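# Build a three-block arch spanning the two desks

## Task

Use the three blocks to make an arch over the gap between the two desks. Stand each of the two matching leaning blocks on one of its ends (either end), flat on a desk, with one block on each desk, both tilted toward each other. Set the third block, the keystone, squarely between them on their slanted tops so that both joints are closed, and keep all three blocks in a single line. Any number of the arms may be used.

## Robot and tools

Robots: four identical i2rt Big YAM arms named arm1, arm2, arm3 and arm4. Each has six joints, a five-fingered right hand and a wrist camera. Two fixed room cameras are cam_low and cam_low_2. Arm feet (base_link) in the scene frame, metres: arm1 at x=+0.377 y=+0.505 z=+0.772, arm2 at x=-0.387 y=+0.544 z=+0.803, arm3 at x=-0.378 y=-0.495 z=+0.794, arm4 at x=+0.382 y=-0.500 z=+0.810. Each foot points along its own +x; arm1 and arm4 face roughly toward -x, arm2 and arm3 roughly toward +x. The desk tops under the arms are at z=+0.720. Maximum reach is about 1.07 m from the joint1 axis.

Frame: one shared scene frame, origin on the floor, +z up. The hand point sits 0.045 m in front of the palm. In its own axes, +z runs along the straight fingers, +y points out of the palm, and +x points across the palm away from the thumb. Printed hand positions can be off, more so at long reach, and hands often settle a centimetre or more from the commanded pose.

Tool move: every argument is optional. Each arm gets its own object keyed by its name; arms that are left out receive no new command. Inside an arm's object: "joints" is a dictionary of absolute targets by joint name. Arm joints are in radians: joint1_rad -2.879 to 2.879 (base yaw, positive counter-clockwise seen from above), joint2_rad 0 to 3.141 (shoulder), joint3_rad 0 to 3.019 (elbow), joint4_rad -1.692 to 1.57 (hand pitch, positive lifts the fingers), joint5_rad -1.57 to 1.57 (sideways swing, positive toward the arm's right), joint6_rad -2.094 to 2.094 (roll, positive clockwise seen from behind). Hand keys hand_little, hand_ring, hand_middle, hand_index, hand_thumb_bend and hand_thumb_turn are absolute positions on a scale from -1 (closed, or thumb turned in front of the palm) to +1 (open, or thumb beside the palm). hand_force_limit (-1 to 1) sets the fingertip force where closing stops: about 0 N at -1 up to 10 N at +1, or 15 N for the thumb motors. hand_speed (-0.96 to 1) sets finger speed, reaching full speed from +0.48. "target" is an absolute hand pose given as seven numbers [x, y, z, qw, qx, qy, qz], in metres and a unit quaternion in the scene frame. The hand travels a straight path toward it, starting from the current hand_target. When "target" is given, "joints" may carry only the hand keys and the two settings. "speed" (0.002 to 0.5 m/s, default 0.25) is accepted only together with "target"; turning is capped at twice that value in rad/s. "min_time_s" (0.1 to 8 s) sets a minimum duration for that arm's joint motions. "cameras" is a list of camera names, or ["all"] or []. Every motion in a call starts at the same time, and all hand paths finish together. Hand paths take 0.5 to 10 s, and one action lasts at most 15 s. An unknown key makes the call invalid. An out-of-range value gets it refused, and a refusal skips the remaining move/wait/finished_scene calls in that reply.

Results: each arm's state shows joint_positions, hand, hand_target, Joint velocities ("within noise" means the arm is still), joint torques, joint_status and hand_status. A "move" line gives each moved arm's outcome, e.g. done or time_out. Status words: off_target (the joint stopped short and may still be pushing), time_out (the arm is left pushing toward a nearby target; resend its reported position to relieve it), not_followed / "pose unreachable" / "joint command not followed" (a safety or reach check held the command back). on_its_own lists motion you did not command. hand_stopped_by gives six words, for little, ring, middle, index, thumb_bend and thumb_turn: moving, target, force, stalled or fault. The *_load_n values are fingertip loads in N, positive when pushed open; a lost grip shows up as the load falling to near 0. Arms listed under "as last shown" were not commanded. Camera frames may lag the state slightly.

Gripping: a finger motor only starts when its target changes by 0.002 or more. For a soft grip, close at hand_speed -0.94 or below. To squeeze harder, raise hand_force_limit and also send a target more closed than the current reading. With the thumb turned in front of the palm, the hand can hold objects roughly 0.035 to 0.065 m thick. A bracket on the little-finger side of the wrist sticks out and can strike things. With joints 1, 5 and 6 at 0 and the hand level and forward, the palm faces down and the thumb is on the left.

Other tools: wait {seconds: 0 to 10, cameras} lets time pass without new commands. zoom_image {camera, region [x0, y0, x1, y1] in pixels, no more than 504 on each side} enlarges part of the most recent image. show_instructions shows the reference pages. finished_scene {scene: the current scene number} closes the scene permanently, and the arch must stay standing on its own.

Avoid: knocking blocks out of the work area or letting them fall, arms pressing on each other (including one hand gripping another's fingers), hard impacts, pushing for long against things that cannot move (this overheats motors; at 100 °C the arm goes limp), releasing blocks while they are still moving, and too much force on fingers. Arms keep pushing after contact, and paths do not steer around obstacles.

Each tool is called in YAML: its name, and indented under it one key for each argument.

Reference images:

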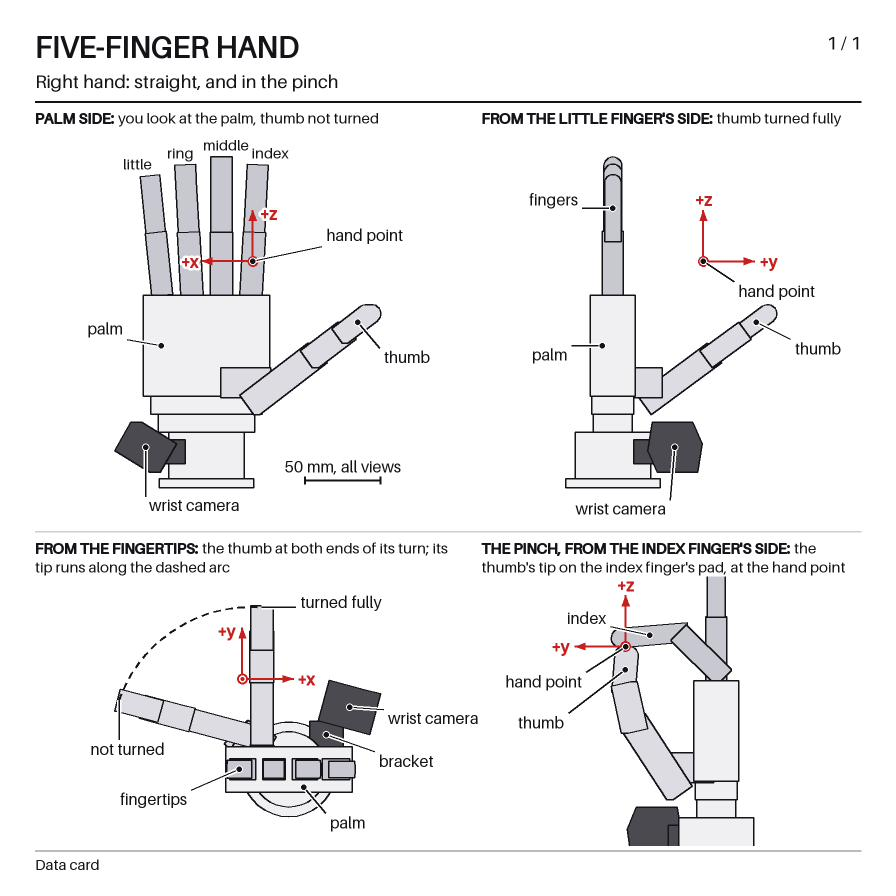

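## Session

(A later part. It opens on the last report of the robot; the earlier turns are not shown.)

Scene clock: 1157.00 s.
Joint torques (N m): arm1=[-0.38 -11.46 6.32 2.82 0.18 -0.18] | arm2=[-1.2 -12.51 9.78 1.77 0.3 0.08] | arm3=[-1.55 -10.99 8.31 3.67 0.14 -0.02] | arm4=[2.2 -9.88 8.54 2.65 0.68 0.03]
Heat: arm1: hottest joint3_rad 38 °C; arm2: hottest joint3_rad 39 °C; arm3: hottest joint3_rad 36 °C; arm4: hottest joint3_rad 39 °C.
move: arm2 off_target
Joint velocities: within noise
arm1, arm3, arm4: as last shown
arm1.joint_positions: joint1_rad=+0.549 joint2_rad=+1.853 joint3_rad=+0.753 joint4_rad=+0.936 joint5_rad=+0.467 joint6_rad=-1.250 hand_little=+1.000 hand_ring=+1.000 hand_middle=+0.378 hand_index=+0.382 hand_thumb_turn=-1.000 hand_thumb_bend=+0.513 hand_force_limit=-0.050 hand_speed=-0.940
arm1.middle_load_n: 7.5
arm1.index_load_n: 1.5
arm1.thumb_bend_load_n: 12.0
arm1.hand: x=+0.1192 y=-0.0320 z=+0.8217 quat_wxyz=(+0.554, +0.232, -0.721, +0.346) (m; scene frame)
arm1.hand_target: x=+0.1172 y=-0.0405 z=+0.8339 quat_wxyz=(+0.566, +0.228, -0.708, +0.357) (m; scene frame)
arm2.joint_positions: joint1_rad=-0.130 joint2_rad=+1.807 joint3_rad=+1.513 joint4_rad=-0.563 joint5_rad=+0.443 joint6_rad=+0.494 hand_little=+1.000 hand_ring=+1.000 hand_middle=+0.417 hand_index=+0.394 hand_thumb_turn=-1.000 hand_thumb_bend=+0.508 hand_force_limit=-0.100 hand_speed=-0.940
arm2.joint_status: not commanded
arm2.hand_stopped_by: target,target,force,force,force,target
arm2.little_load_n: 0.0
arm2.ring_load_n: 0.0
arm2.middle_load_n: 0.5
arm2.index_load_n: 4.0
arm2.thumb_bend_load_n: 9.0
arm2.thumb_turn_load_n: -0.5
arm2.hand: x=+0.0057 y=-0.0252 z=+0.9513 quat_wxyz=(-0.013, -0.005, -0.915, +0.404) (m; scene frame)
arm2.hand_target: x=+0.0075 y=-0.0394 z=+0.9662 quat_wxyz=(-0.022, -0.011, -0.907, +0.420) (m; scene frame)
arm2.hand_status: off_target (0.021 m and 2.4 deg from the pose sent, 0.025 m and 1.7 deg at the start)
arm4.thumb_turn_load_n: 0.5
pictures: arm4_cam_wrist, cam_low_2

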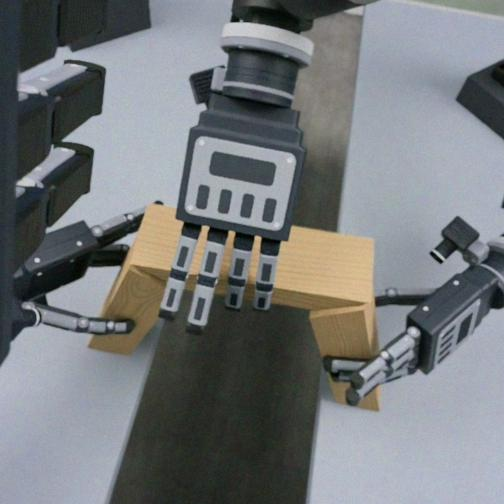

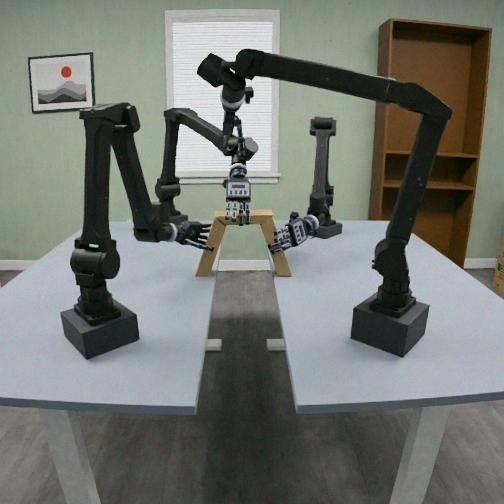

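zoom_image:
  camera: "arm4_cam_wrist"
  region: [290, 210, 400, 320]

zoom_image:
  camera: "arm4_cam_wrist"
  region: [100, 190, 210, 300]

zoom_image:
  camera: "cam_low_2"
  region: [205, 205, 285, 235]

Scaled by 4.582 from the camera's 504x504 image, which has a finer 720x720 frame.

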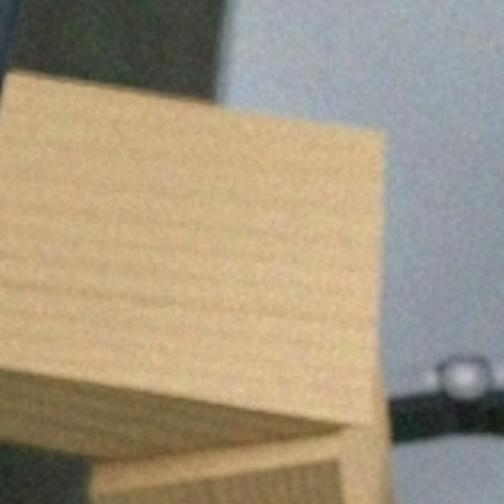

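Scaled by 4.582 from the camera's 504x504 image, which has a finer 720x720 frame.

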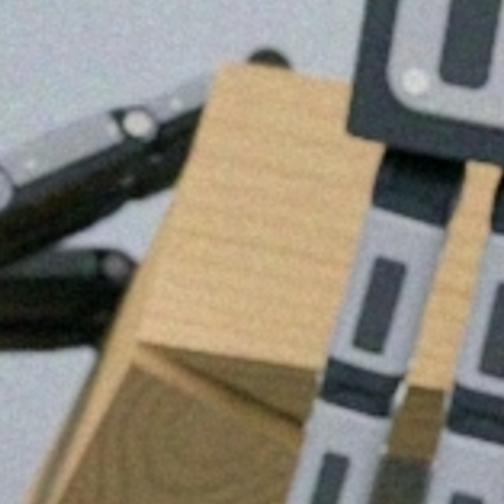

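Scaled by 6.300 from the camera's 504x504 image, which has a finer 720x720 frame.

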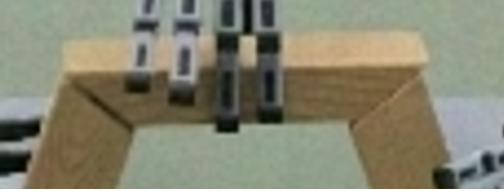

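move:
  arm2: {"target": [0.006, -0.039, 0.953, -0.008, -0.004, -0.907, 0.4200], "speed": 0.03}
  cameras: ["arm4_cam_wrist", "cam_low_2"]

zoom_image:
  camera: "arm4_cam_wrist"
  region: [290, 210, 400, 320]

zoom_image:
  camera: "arm4_cam_wrist"
  region: [100, 190, 210, 300]

zoom_image:
  camera: "cam_low_2"
  region: [205, 205, 285, 235]

Scene clock: 1181.27 s.
Joint torques (N m): arm1=[-0.44 -11.75 6.32 2.88 0.17 -0.2] | arm2=[-0.62 -12.28 9.01 1.77 0.52 0.07] | arm3=[-1.67 -10.93 8.32 3.6 0.13 -0.02] | arm4=[2.67 -9.82 8.61 2.48 0.73 0.01]
Heat: arm1: hottest joint3_rad 38 °C; arm2: hottest joint3_rad 40 °C; arm3: hottest joint3_rad 36 °C; arm4: hottest joint3_rad 39 °C.
move: arm2 off_target
Joint velocities: within noise
arm1, arm3, arm4: as last shown
arm1.thumb_turn_load_n: 0.0
arm2.joint_positions: joint1_rad=-0.130 joint2_rad=+1.813 joint3_rad=+1.513 joint4_rad=-0.550 joint5_rad=+0.458 joint6_rad=+0.480 hand_little=+1.000 hand_ring=+1.000 hand_middle=+0.417 hand_index=+0.394 hand_thumb_turn=-1.000 hand_thumb_bend=+0.508 hand_force_limit=-0.100 hand_speed=-0.940
arm2.joint_status: not commanded
arm2.hand_stopped_by: target,target,force,force,force,target
arm2.little_load_n: 0.0
arm2.ring_load_n: 0.0
arm2.middle_load_n: 0.5
arm2.index_load_n: 3.5
arm2.thumb_bend_load_n: 8.5
arm2.thumb_turn_load_n: -0.5
arm2.hand: x=+0.0040 y=-0.0289 z=+0.9487 quat_wxyz=(-0.005, -0.002, -0.912, +0.409) (m; scene frame)
arm2.hand_target: x=+0.0058 y=-0.0387 z=+0.9532 quat_wxyz=(-0.008, -0.004, -0.907, +0.420) (m; scene frame)
arm2.hand_status: off_target (0.011 m and 1.4 deg from the pose sent, 0.014 m and 2.1 deg at the start)
arm3.thumb_turn_load_n: 2.5
arm4.thumb_turn_load_n: 0.0
pictures: arm4_cam_wrist, cam_low_2

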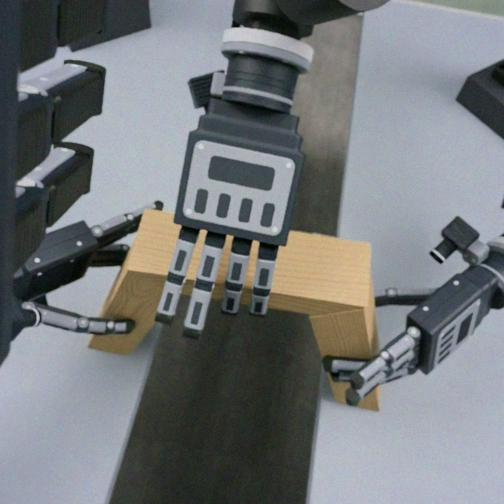

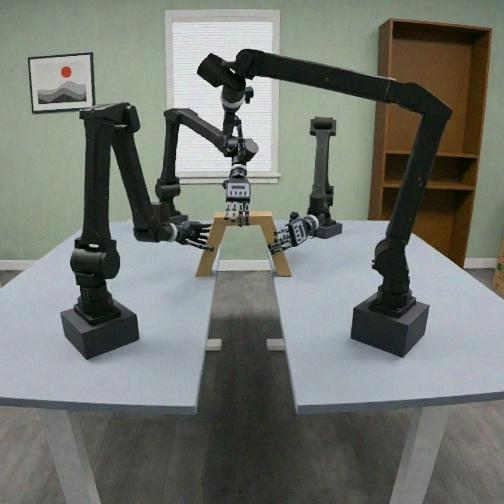

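Scaled by 4.582 from the camera's 504x504 image, which has a finer 720x720 frame.

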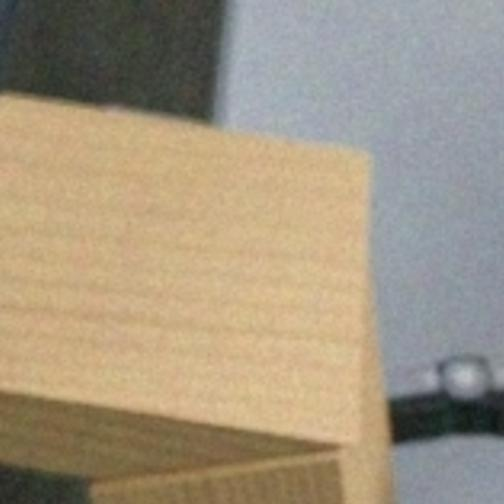

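Scaled by 4.582 from the camera's 504x504 image, which has a finer 720x720 frame.

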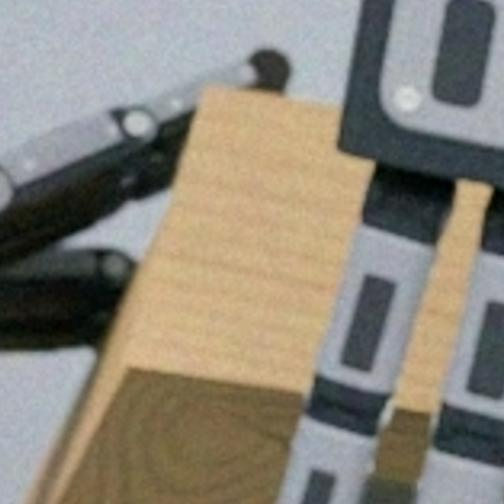

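Scaled by 6.300 from the camera's 504x504 image, which has a finer 720x720 frame.

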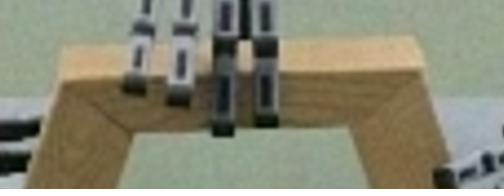

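move:
  arm2: {"target": [0.006, -0.037, 0.943, -0.008, -0.004, -0.907, 0.4200], "speed": 0.03}
  cameras: ["arm4_cam_wrist", "cam_low_2", "cam_low"]

zoom_image:
  camera: "arm4_cam_wrist"
  region: [290, 210, 400, 320]

zoom_image:
  camera: "arm4_cam_wrist"
  region: [100, 190, 210, 300]

zoom_image:
  camera: "cam_low_2"
  region: [190, 200, 310, 285]

zoom_image:
  camera: "cam_low"
  region: [220, 190, 320, 310]

Scene clock: 1189.60 s.
Joint torques (N m): arm1=[-0.73 -11.81 6.38 2.85 0.18 -0.2] | arm2=[-0.44 -11.81 7.94 1.65 0.42 0.07] | arm3=[-1.55 -11.11 8.29 3.66 0.13 -0.02] | arm4=[2.02 -9.82 8.59 2.61 0.71 0.03]
Heat: arm1: hottest joint3_rad 38 °C; arm2: hottest joint3_rad 40 °C; arm3: hottest joint3_rad 36 °C; arm4: hottest joint3_rad 39 °C.
move: arm2 done
Joint velocities: within noise
arm1, arm3, arm4: as last shown
arm1.thumb_bend_load_n: 11.5
arm2.joint_positions: joint1_rad=-0.130 joint2_rad=+1.815 joint3_rad=+1.506 joint4_rad=-0.523 joint5_rad=+0.462 joint6_rad=+0.480 hand_little=+1.000 hand_ring=+1.000 hand_middle=+0.417 hand_index=+0.394 hand_thumb_turn=-1.000 hand_thumb_bend=+0.508 hand_force_limit=-0.100 hand_speed=-0.940
arm2.joint_status: not commanded
arm2.hand_stopped_by: target,target,force,force,force,target
arm2.little_load_n: 0.0
arm2.ring_load_n: 0.0
arm2.middle_load_n: 1.0
arm2.index_load_n: 3.0
arm2.thumb_bend_load_n: 8.5
arm2.thumb_turn_load_n: 0.0
arm2.hand: x=+0.0055 y=-0.0321 z=+0.9478 quat_wxyz=(-0.008, -0.005, -0.909, +0.416) (m; scene frame)
arm2.hand_target: x=+0.0058 y=-0.0369 z=+0.9428 quat_wxyz=(-0.008, -0.004, -0.908, +0.420) (m; scene frame)
arm2.hand_status: done (0.007 m and 0.5 deg from the pose sent, 0.010 m and 1.4 deg at the start)
arm3.thumb_turn_load_n: 2.0
pictures: arm4_cam_wrist, cam_low, cam_low_2

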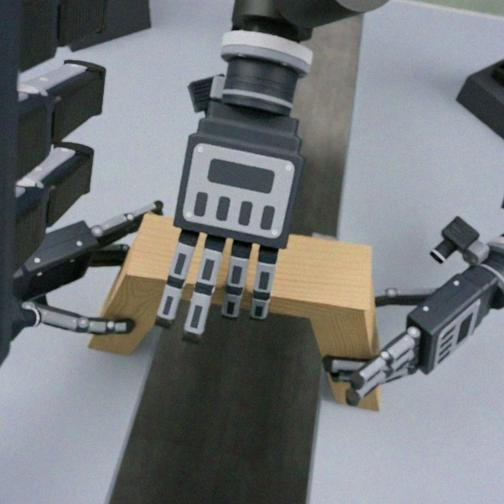

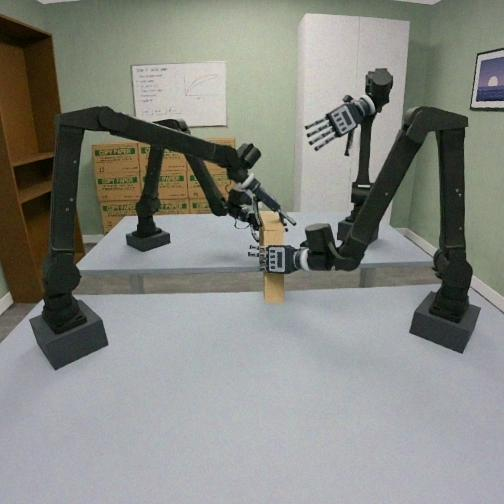

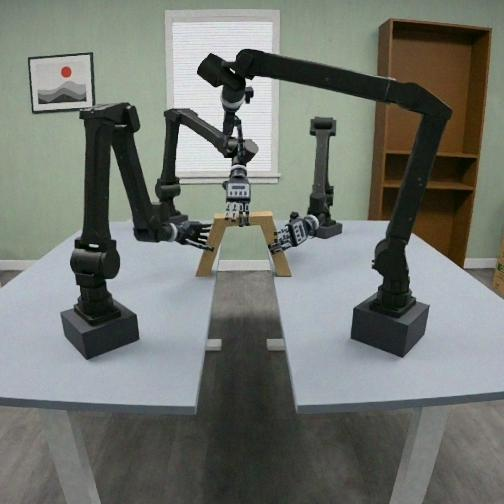

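Scaled by 4.582 from the camera's 504x504 image, which has a finer 720x720 frame.

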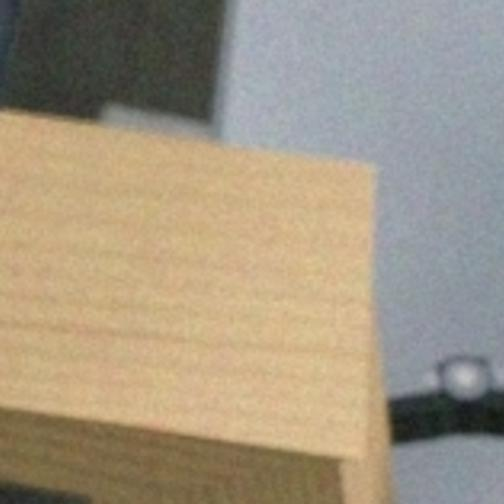

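Scaled by 4.582 from the camera's 504x504 image, which has a finer 720x720 frame.

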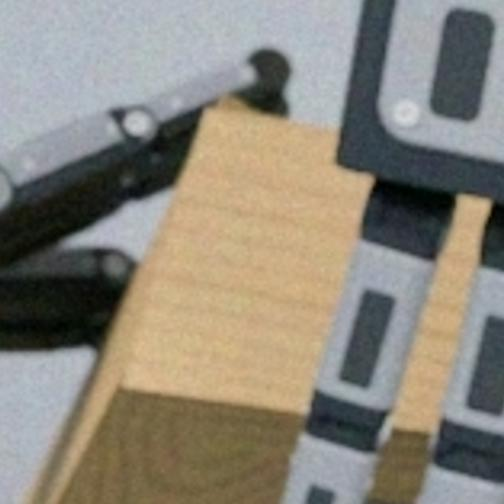

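Scaled by 4.200 from the camera's 504x504 image, which has a finer 720x720 frame.

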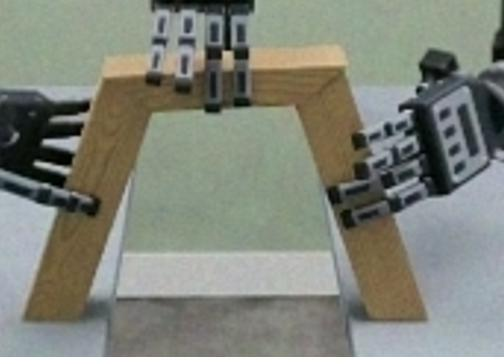

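Scaled by 4.200 from the camera's 504x504 image, which has a finer 720x720 frame.

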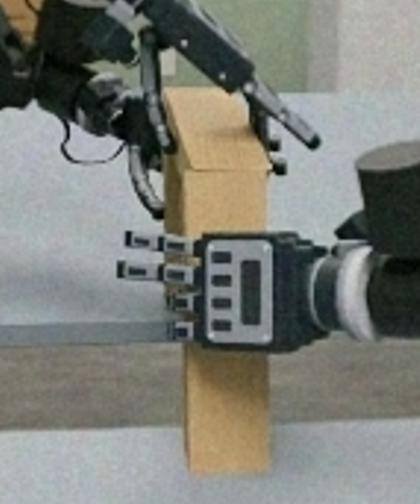

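zoom_image:
  camera: "cam_low_2"
  region: [205, 205, 245, 235]

zoom_image:
  camera: "cam_low_2"
  region: [250, 205, 290, 235]

Scaled by 12.600 from the camera's 504x504 image, which has a finer 720x720 frame.

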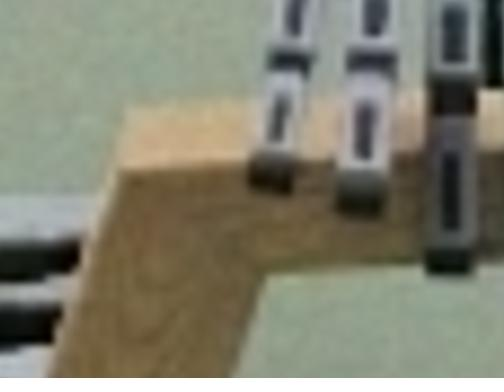

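Scaled by 12.600 from the camera's 504x504 image, which has a finer 720x720 frame.

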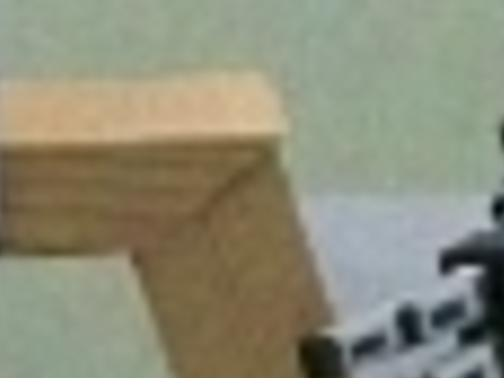

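zoom_image:
  camera: "cam_low"
  region: [250, 205, 300, 255]

zoom_image:
  camera: "arm4_cam_wrist"
  region: [80, 180, 420, 420]

Scaled by 10.080 from the camera's 504x504 image, which has a finer 720x720 frame.

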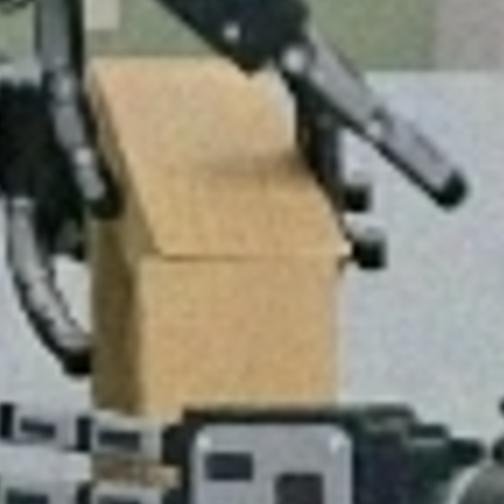

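Scaled by 1.482 from the camera's 504x504 image, which has a finer 720x720 frame.

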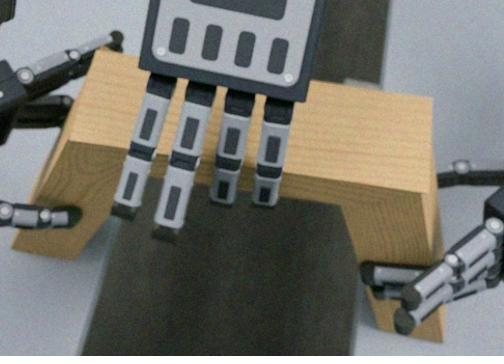

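move:
  arm2: {"target": [0.004, -0.028, 0.985, 0.0149, -0.0222, -0.9066, 0.4205], "speed": 0.04}
  cameras: ["arm4_cam_wrist", "cam_low_2"]

zoom_image:
  camera: "arm4_cam_wrist"
  region: [80, 180, 420, 420]

zoom_image:
  camera: "cam_low_2"
  region: [205, 200, 285, 235]

Scene clock: 1225.03 s.
Joint torques (N m): arm1=[-0.5 -11.75 6.34 2.86 0.16 -0.17] | arm2=[0.03 -14.15 11.44 0.39 0.77 0.23] | arm3=[-1.61 -11.11 8.28 3.66 0.34 -0.01] | arm4=[2.55 -10.17 8.58 2.59 0.71 0.03]
Heat: arm1: hottest joint3_rad 38 °C; arm2: hottest joint3_rad 37 °C; arm3: hottest joint3_rad 36 °C; arm4: hottest joint3_rad 39 °C.
move: arm2 off_target
Joint velocities: within noise
arm1, arm3, arm4: as last shown
arm1.joint_positions: joint1_rad=+0.549 joint2_rad=+1.853 joint3_rad=+0.753 joint4_rad=+0.937 joint5_rad=+0.467 joint6_rad=-1.250 hand_little=+1.000 hand_ring=+1.000 hand_middle=+0.378 hand_index=+0.382 hand_thumb_turn=-1.000 hand_thumb_bend=+0.513 hand_force_limit=-0.050 hand_speed=-0.940
arm1.middle_load_n: 7.0
arm1.index_load_n: 2.0
arm1.thumb_bend_load_n: 12.0
arm1.thumb_turn_load_n: 0.5
arm1.hand: x=+0.1191 y=-0.0320 z=+0.8218 quat_wxyz=(+0.554, +0.232, -0.720, +0.346) (m; scene frame)
arm1.hand_target: x=+0.1172 y=-0.0405 z=+0.8340 quat_wxyz=(+0.566, +0.228, -0.708, +0.357) (m; scene frame)
arm2.joint_positions: joint1_rad=-0.114 joint2_rad=+1.810 joint3_rad=+1.522 joint4_rad=-0.630 joint5_rad=+0.519 joint6_rad=+0.506 hand_little=+1.000 hand_ring=+1.000 hand_middle=+0.417 hand_index=+0.394 hand_thumb_turn=-1.000 hand_thumb_bend=+0.508 hand_force_limit=-0.100 hand_speed=-0.940
arm2.joint_status: not commanded
arm2.hand_stopped_by: target,target,force,force,force,target
arm2.little_load_n: 0.0
arm2.ring_load_n: 0.0
arm2.middle_load_n: 0.5
arm2.index_load_n: 2.5
arm2.thumb_bend_load_n: 7.0
arm2.thumb_turn_load_n: -0.5
arm2.hand: x=-0.0051 y=-0.0170 z=+0.9466 quat_wxyz=(+0.030, -0.009, -0.917, +0.398) (m; scene frame)
arm2.hand_target: x=+0.0031 y=-0.0267 z=+0.9850 quat_wxyz=(+0.015, -0.022, -0.907, +0.421) (m; scene frame)
arm2.hand_status: off_target (0.041 m and 3.6 deg from the pose sent, 0.037 m and 3.4 deg at the start)
arm3.joint_positions: joint1_rad=+0.541 joint2_rad=+1.768 joint3_rad=+0.561 joint4_rad=+0.977 joint5_rad=+0.372 joint6_rad=-1.178 hand_little=+1.000 hand_ring=+1.000 hand_middle=+0.383 hand_index=+0.382 hand_thumb_turn=-1.000 hand_thumb_bend=+0.524 hand_force_limit=-0.100 hand_speed=-0.940
arm3.middle_load_n: 5.0
arm3.index_load_n: 1.0
arm3.thumb_turn_load_n: 1.0
arm3.hand: x=-0.1280 y=-0.0264 z=+0.8218 quat_wxyz=(-0.358, +0.742, +0.233, +0.516) (m; scene frame)
arm3.hand_target: x=-0.1166 y=-0.0094 z=+0.8435 quat_wxyz=(-0.373, +0.724, +0.220, +0.537) (m; scene frame)
arm4.thumb_turn_load_n: 0.5
pictures: arm4_cam_wrist, cam_low_2

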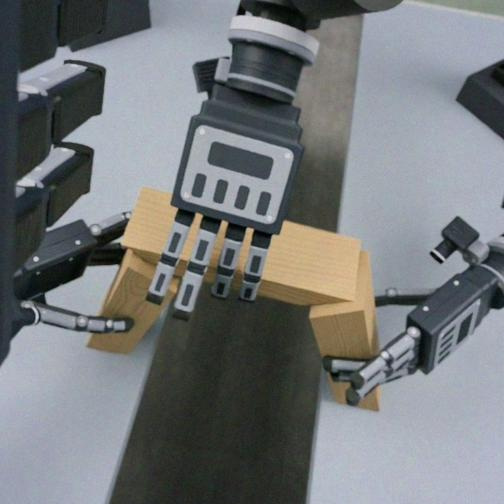

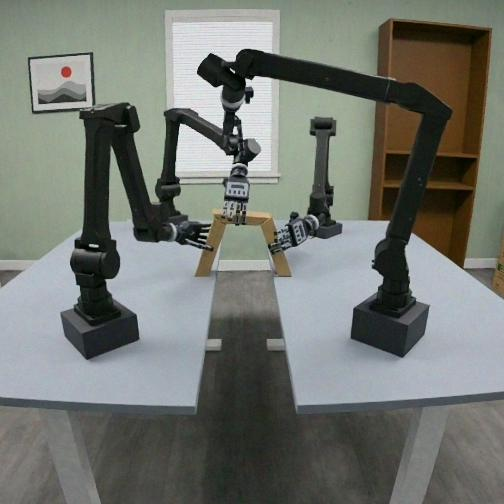

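Scaled by 1.482 from the camera's 504x504 image, which has a finer 720x720 frame.

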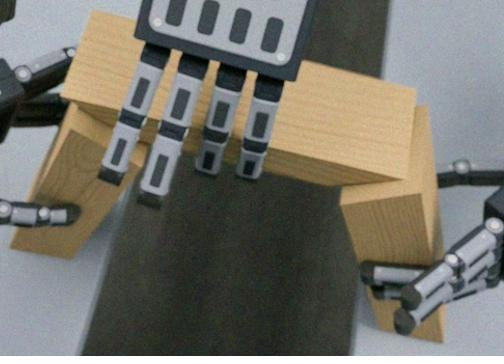

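Scaled by 6.300 from the camera's 504x504 image, which has a finer 720x720 frame.

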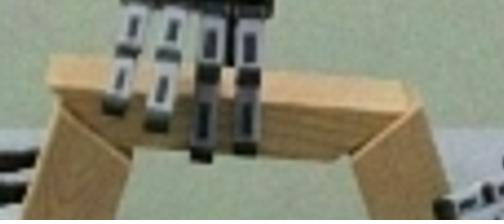

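move:
  arm2: {"target": [0.006, -0.020, 1.020, 0.0149, -0.0222, -0.9066, 0.4205], "speed": 0.06}
  cameras: ["arm4_cam_wrist", "cam_low_2", "cam_low"]

zoom_image:
  camera: "arm4_cam_wrist"
  region: [80, 120, 420, 400]

zoom_image:
  camera: "cam_low_2"
  region: [190, 180, 310, 285]

zoom_image:
  camera: "cam_low"
  region: [220, 180, 320, 310]

Scene clock: 1231.23 s.
Joint torques (N m): arm1=[-0.67 -11.75 6.39 2.86 0.16 -0.19] | arm2=[0.67 -14.62 12.77 0.7 0.67 0.28] | arm3=[-1.55 -11.05 8.31 3.66 0.28 0.01] | arm4=[2.02 -9.76 8.65 2.58 0.71 0.04]
Heat: arm1: hottest joint3_rad 38 °C; arm2: hottest joint3_rad 37 °C; arm3: hottest joint3_rad 36 °C; arm4: hottest joint3_rad 39 °C.
move: arm2 off_target
Joint velocities: within noise
arm1.joint_positions: joint1_rad=+0.549 joint2_rad=+1.853 joint3_rad=+0.753 joint4_rad=+0.937 joint5_rad=+0.467 joint6_rad=-1.250 hand_little=+1.000 hand_ring=+1.000 hand_middle=+0.378 hand_index=+0.382 hand_thumb_turn=-1.000 hand_thumb_bend=+0.513 hand_force_limit=-0.050 hand_speed=-0.940
arm1.joint_status: not commanded
arm1.hand_stopped_by: target,target,force,force,force,target
arm1.little_load_n: -0.5
arm1.ring_load_n: 0.0
arm1.middle_load_n: 7.5
arm1.index_load_n: 2.0
arm1.thumb_bend_load_n: 12.0
arm1.thumb_turn_load_n: 0.0
arm1.hand: x=+0.1191 y=-0.0320 z=+0.8218 quat_wxyz=(+0.554, +0.232, -0.720, +0.346) (m; scene frame)
arm1.hand_target: x=+0.1172 y=-0.0405 z=+0.8340 quat_wxyz=(+0.566, +0.228, -0.708, +0.357) (m; scene frame)
arm1.hand_status: not commanded
arm2.joint_positions: joint1_rad=-0.113 joint2_rad=+1.787 joint3_rad=+1.554 joint4_rad=-0.727 joint5_rad=+0.528 joint6_rad=+0.512 hand_little=+1.000 hand_ring=+1.000 hand_middle=+0.417 hand_index=+0.394 hand_thumb_turn=-1.000 hand_thumb_bend=+0.508 hand_force_limit=-0.100 hand_speed=-0.940
arm2.joint_status: not commanded
arm2.hand_stopped_by: target,target,force,force,force,target
arm2.little_load_n: 0.0
arm2.ring_load_n: -0.5
arm2.middle_load_n: 0.5
arm2.index_load_n: 2.5
arm2.thumb_bend_load_n: 6.5
arm2.thumb_turn_load_n: 0.0
arm2.hand: x=-0.0140 y=-0.0072 z=+0.9653 quat_wxyz=(+0.045, -0.007, -0.922, +0.385) (m; scene frame)
arm2.hand_target: x=+0.0038 y=-0.0172 z=+1.0203 quat_wxyz=(+0.014, -0.022, -0.907, +0.420) (m; scene frame)
arm2.hand_status: off_target (0.060 m and 5.8 deg from the pose sent, 0.074 m and 3.6 deg at the start)
arm3.joint_positions: joint1_rad=+0.541 joint2_rad=+1.768 joint3_rad=+0.561 joint4_rad=+0.977 joint5_rad=+0.374 joint6_rad=-1.178 hand_little=+1.000 hand_ring=+1.000 hand_middle=+0.383 hand_index=+0.382 hand_thumb_turn=-1.000 hand_thumb_bend=+0.524 hand_force_limit=-0.100 hand_speed=-0.940
arm3.joint_status: not commanded
arm3.hand_stopped_by: target,target,force,force,force,target
arm3.little_load_n: 0.0
arm3.ring_load_n: 0.0
arm3.middle_load_n: 4.5
arm3.index_load_n: 1.5
arm3.thumb_bend_load_n: 7.5
arm3.thumb_turn_load_n: 2.0
arm3.hand: x=-0.1278 y=-0.0266 z=+0.8219 quat_wxyz=(-0.358, +0.742, +0.233, +0.517) (m; scene frame)
arm3.hand_target: x=-0.1166 y=-0.0095 z=+0.8435 quat_wxyz=(-0.373, +0.724, +0.220, +0.537) (m; scene frame)
arm3.hand_status: not commanded
arm4: as last shown
arm4.thumb_turn_load_n: 0.0
pictures: arm4_cam_wrist, cam_low, cam_low_2

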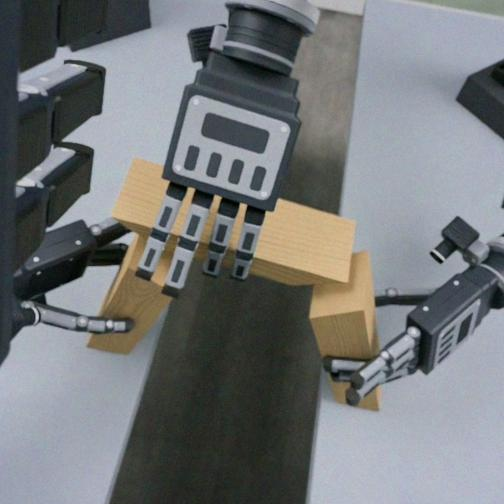

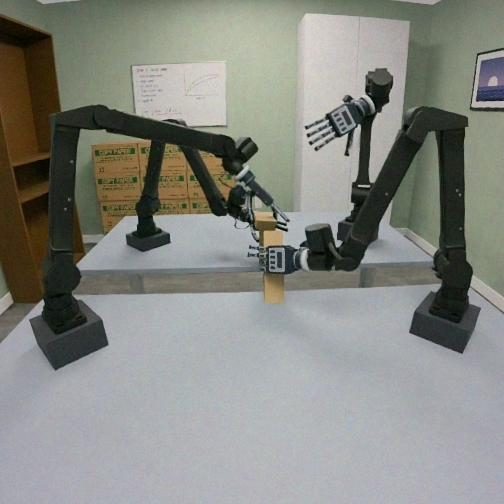

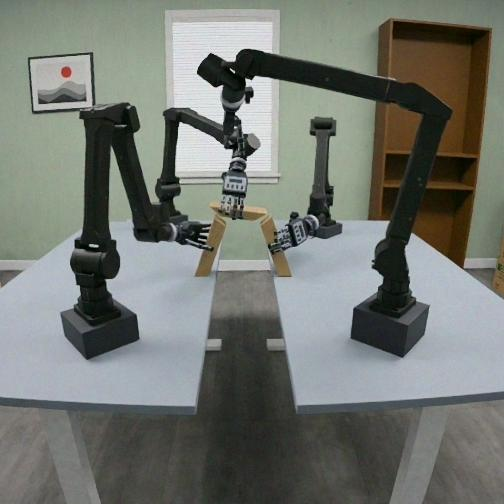

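Scaled by 1.482 from the camera's 504x504 image, which has a finer 720x720 frame.

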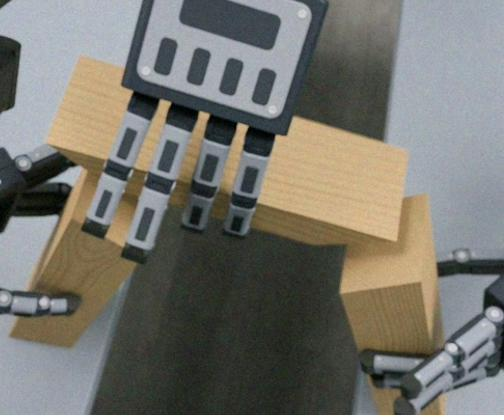

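Scaled by 4.200 from the camera's 504x504 image, which has a finer 720x720 frame.

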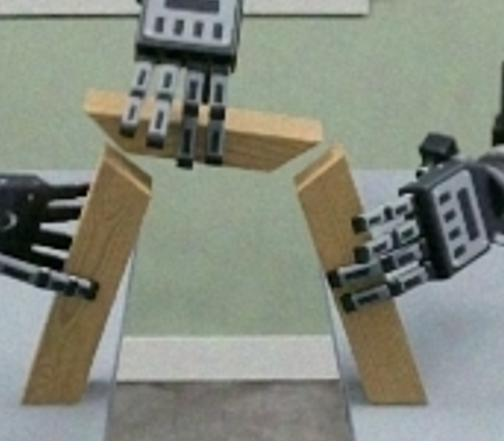

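Scaled by 3.877 from the camera's 504x504 image, which has a finer 720x720 frame.

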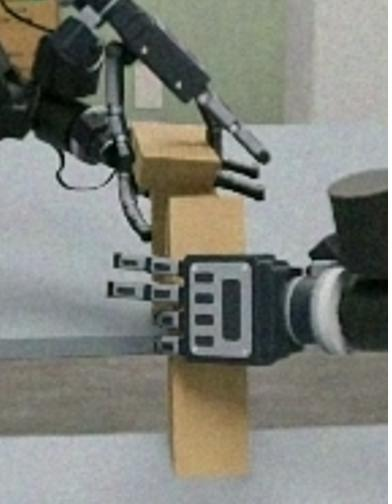

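move:
  arm2: {"target": [0.012, -0.010, 1.045, 0.0015, -0.0224, -0.9069, 0.4202], "speed": 0.06}
  cameras: []

move:
  arm2: {"target": [0.016, -0.040, 0.998, 0.0015, -0.0224, -0.9069, 0.4202], "speed": 0.05}
  cameras: ["arm4_cam_wrist", "cam_low_2", "cam_low"]

zoom_image:
  camera: "arm4_cam_wrist"
  region: [80, 120, 420, 400]

zoom_image:
  camera: "cam_low_2"
  region: [190, 180, 310, 285]

zoom_image:
  camera: "cam_low"
  region: [220, 180, 320, 280]

Scene clock: 1253.73 s.
Joint torques (N m): arm1=[-0.56 -11.69 6.31 2.89 0.17 -0.17] | arm2=[0.67 -14.21 12.94 0.76 0.42 0.27] | arm3=[-1.44 -10.99 8.32 3.67 0.29 0] | arm4=[2.2 -9.76 8.58 2.55 0.69 0.01]
Heat: arm1: hottest joint3_rad 38 °C; arm2: hottest joint3_rad 40 °C; arm3: hottest joint3_rad 36 °C; arm4: hottest joint3_rad 39 °C.
move: arm2 off_target
Joint velocities: within noise
arm1, arm3: as last shown
arm1.little_load_n: 0.0
arm1.thumb_turn_load_n: 0.5
arm2.joint_positions: joint1_rad=-0.102 joint2_rad=+1.758 joint3_rad=+1.581 joint4_rad=-0.773 joint5_rad=+0.520 joint6_rad=+0.526 hand_little=+1.000 hand_ring=+1.000 hand_middle=+0.417 hand_index=+0.394 hand_thumb_turn=-1.000 hand_thumb_bend=+0.508 hand_force_limit=-0.100 hand_speed=-0.940
arm2.joint_status: not commanded
arm2.hand_stopped_by: target,target,force,force,force,target
arm2.little_load_n: 0.0
arm2.ring_load_n: 0.0
arm2.middle_load_n: 0.0
arm2.index_load_n: 2.5
arm2.thumb_bend_load_n: 6.5
arm2.thumb_turn_load_n: 0.0
arm2.hand: x=-0.0079 y=+0.0004 z=+0.9917 quat_wxyz=(+0.034, -0.009, -0.921, +0.388) (m; scene frame)
arm2.hand_target: x=+0.0097 y=-0.0073 z=+1.0451 quat_wxyz=(+0.001, -0.022, -0.907, +0.420) (m; scene frame)
arm2.hand_status: off_target (0.058 m and 5.7 deg from the pose sent, 0.084 m and 6.8 deg at the start)
arm3.thumb_bend_load_n: 7.0
arm4.joint_positions: joint1_rad=+0.465 joint2_rad=+1.374 joint3_rad=+1.568 joint4_rad=-1.156 joint5_rad=+0.923 joint6_rad=-0.630 hand_little=+1.000 hand_ring=+1.000 hand_middle=+1.000 hand_index=+1.000 hand_thumb_turn=+1.000 hand_thumb_bend=+1.000 hand_force_limit=+0.000 hand_speed=-0.800
arm4.joint_status: not commanded
arm4.hand_stopped_by: target,target,target,target,target,target
arm4.little_load_n: 0.0
arm4.ring_load_n: 0.0
arm4.middle_load_n: 0.0
arm4.index_load_n: 0.0
arm4.thumb_bend_load_n: 0.0
arm4.thumb_turn_load_n: 0.0
arm4.hand: x=+0.0113 y=-0.2119 z=+1.2089 quat_wxyz=(-0.387, +0.608, +0.618, +0.315) (m; scene frame)
arm4.hand_target: x=+0.0101 y=-0.2149 z=+1.2102 quat_wxyz=(-0.397, +0.611, +0.611, +0.308) (m; scene frame)
arm4.hand_status: not commanded
pictures: none
No camera images: "cameras" was empty.

Scene clock: 1255.43 s.
Joint torques (N m): arm1=[-0.62 -11.75 6.34 2.85 0.15 -0.17] | arm2=[-1.26 -12.63 12.23 1.65 0.41 0.09] | arm3=[-1.44 -11.11 8.34 3.67 0.28 0] | arm4=[2.73 -9.64 8.69 2.54 0.7 0.01]
Heat: arm1: hottest joint3_rad 38 °C; arm2: hottest joint3_rad 40 °C; arm3: hottest joint3_rad 36 °C; arm4: hottest joint3_rad 39 °C.
move: arm2 off_target
Joint velocities: within noise
arm1, arm3, arm4: as last shown
arm1.index_load_n: 1.5
arm1.thumb_turn_load_n: 0.0
arm2.joint_positions: joint1_rad=-0.103 joint2_rad=+1.812 joint3_rad=+1.581 joint4_rad=-0.695 joint5_rad=+0.506 joint6_rad=+0.526 hand_little=+1.000 hand_ring=+1.000 hand_middle=+0.417 hand_index=+0.394 hand_thumb_turn=-1.000 hand_thumb_bend=+0.508 hand_force_limit=-0.100 hand_speed=-0.940
arm2.joint_status: not commanded
arm2.hand_stopped_by: target,target,force,force,force,target
arm2.little_load_n: 0.0
arm2.ring_load_n: 0.0
arm2.middle_load_n: 0.5
arm2.index_load_n: 2.5
arm2.thumb_bend_load_n: 6.5
arm2.thumb_turn_load_n: 0.0
arm2.hand: x=+0.0071 y=-0.0151 z=+0.9666 quat_wxyz=(+0.021, -0.010, -0.919, +0.393) (m; scene frame)
arm2.hand_target: x=+0.0144 y=-0.0379 z=+0.9987 quat_wxyz=(+0.002, -0.022, -0.907, +0.421) (m; scene frame)
arm2.hand_status: off_target (0.041 m and 4.3 deg from the pose sent, 0.047 m and 5.7 deg at the start)
pictures: arm4_cam_wrist, cam_low, cam_low_2

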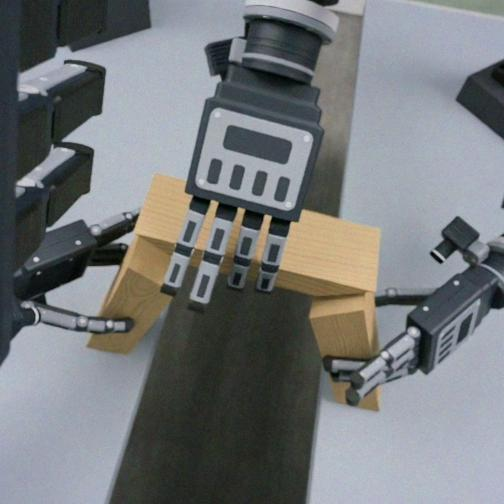

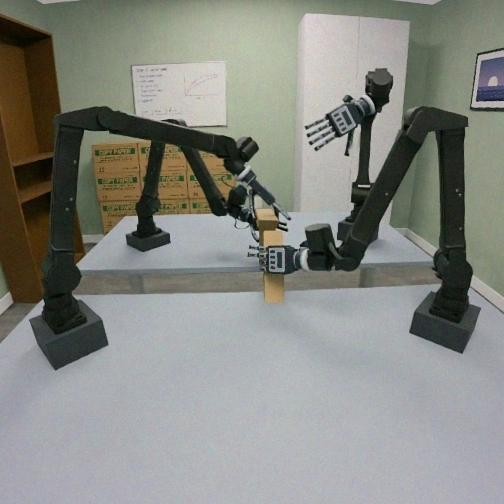

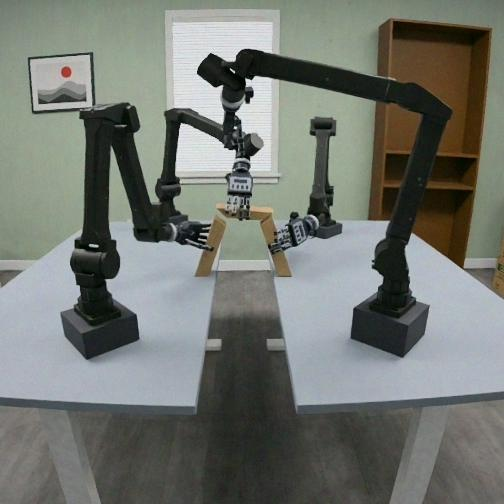

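Scaled by 1.482 from the camera's 504x504 image, which has a finer 720x720 frame.

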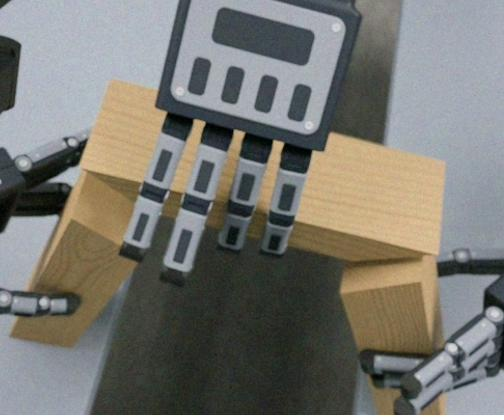

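Scaled by 4.200 from the camera's 504x504 image, which has a finer 720x720 frame.

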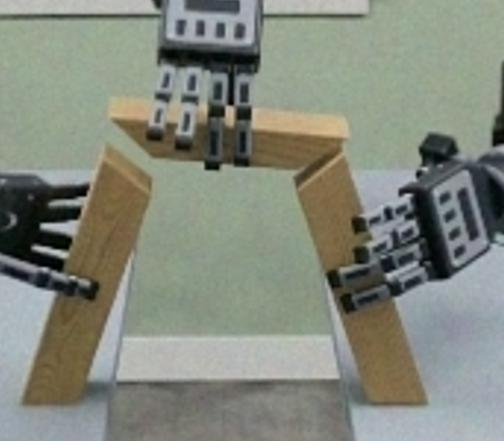

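Scaled by 5.040 from the camera's 504x504 image, which has a finer 720x720 frame.

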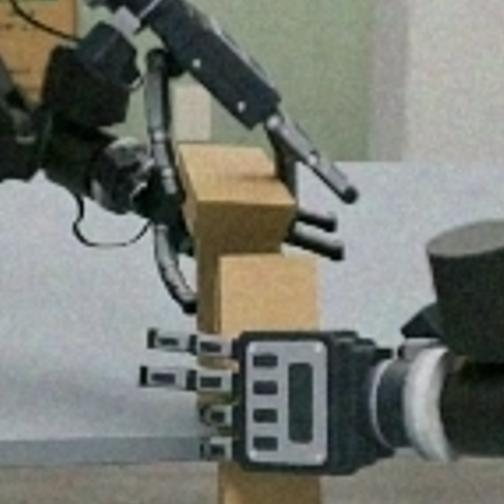

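move:
  arm2: {"target": [0.004, -0.041, 0.970, -0.009, -0.0157, -0.907, 0.4201], "speed": 0.04}
  cameras: ["arm4_cam_wrist", "cam_low_2", "cam_low"]

zoom_image:
  camera: "arm4_cam_wrist"
  region: [80, 180, 420, 420]

zoom_image:
  camera: "cam_low_2"
  region: [205, 200, 285, 235]

zoom_image:
  camera: "cam_low"
  region: [240, 190, 310, 260]

Scene clock: 1270.03 s.
Joint torques (N m): arm1=[-0.67 -11.63 6.28 2.86 0.18 -0.17] | arm2=[-1.08 -12.92 8.47 1.7 0.32 0.05] | arm3=[-1.32 -11.05 8.32 3.63 0.28 -0.01] | arm4=[2.26 -9.82 8.65 2.67 0.71 0.02]
Heat: arm1: hottest joint3_rad 38 °C; arm2: hottest joint3_rad 42 °C; arm3: hottest joint3_rad 36 °C; arm4: hottest joint3_rad 39 °C.
move: arm2 off_target
Joint velocities: within noise
arm1, arm3, arm4: as last shown
arm1.index_load_n: 2.0
arm1.thumb_turn_load_n: 0.5
arm2.joint_positions: joint1_rad=-0.128 joint2_rad=+1.812 joint3_rad=+1.551 joint4_rad=-0.593 joint5_rad=+0.468 joint6_rad=+0.500 hand_little=+1.000 hand_ring=+1.000 hand_middle=+0.417 hand_index=+0.394 hand_thumb_turn=-1.000 hand_thumb_bend=+0.508 hand_force_limit=-0.100 hand_speed=-0.940
arm2.joint_status: not commanded
arm2.hand_stopped_by: target,target,force,force,force,target
arm2.little_load_n: 0.0
arm2.ring_load_n: 0.0
arm2.middle_load_n: 0.5
arm2.index_load_n: 2.5
arm2.thumb_bend_load_n: 6.5
arm2.thumb_turn_load_n: -0.5
arm2.hand: x=+0.0068 y=-0.0315 z=+0.9642 quat_wxyz=(-0.005, -0.012, -0.912, +0.410) (m; scene frame)
arm2.hand_target: x=+0.0038 y=-0.0409 z=+0.9701 quat_wxyz=(-0.009, -0.016, -0.907, +0.420) (m; scene frame)
arm2.hand_status: off_target (0.012 m and 1.4 deg from the pose sent, 0.026 m and 4.9 deg at the start)
arm3.little_load_n: -0.5
pictures: arm4_cam_wrist, cam_low, cam_low_2

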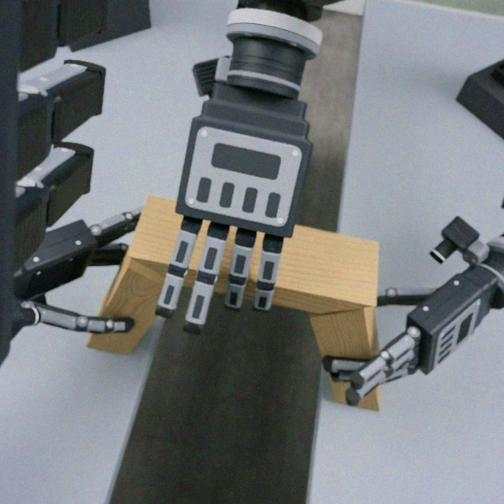

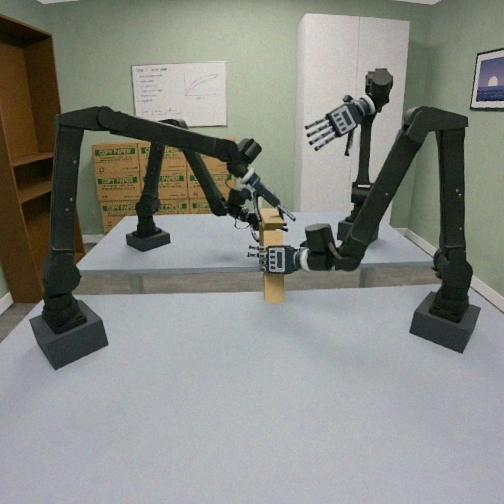

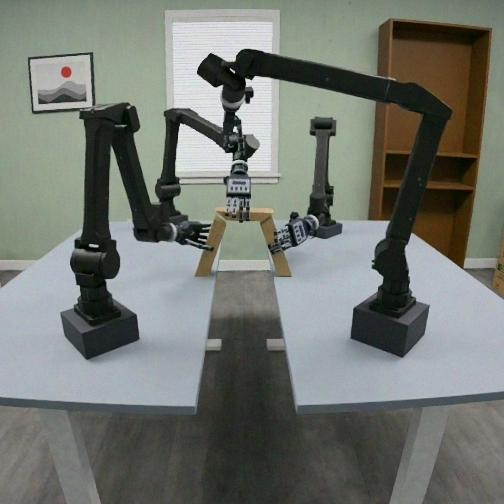

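Scaled by 1.482 from the camera's 504x504 image, which has a finer 720x720 frame.

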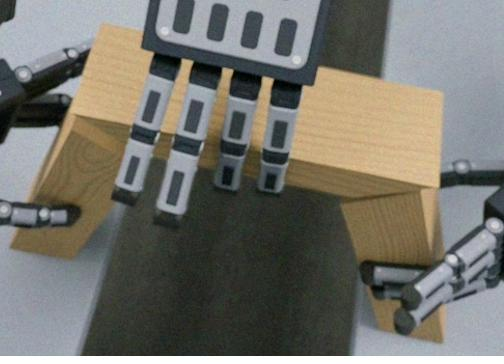

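Scaled by 6.300 from the camera's 504x504 image, which has a finer 720x720 frame.

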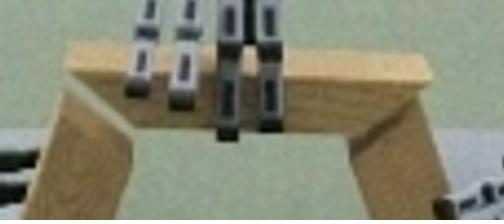

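Scaled by 7.200 from the camera's 504x504 image, which has a finer 720x720 frame.

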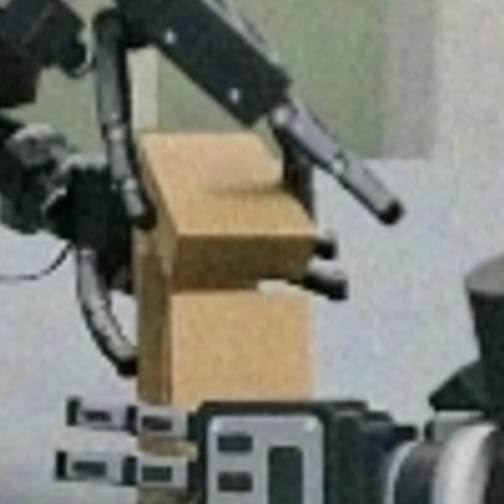

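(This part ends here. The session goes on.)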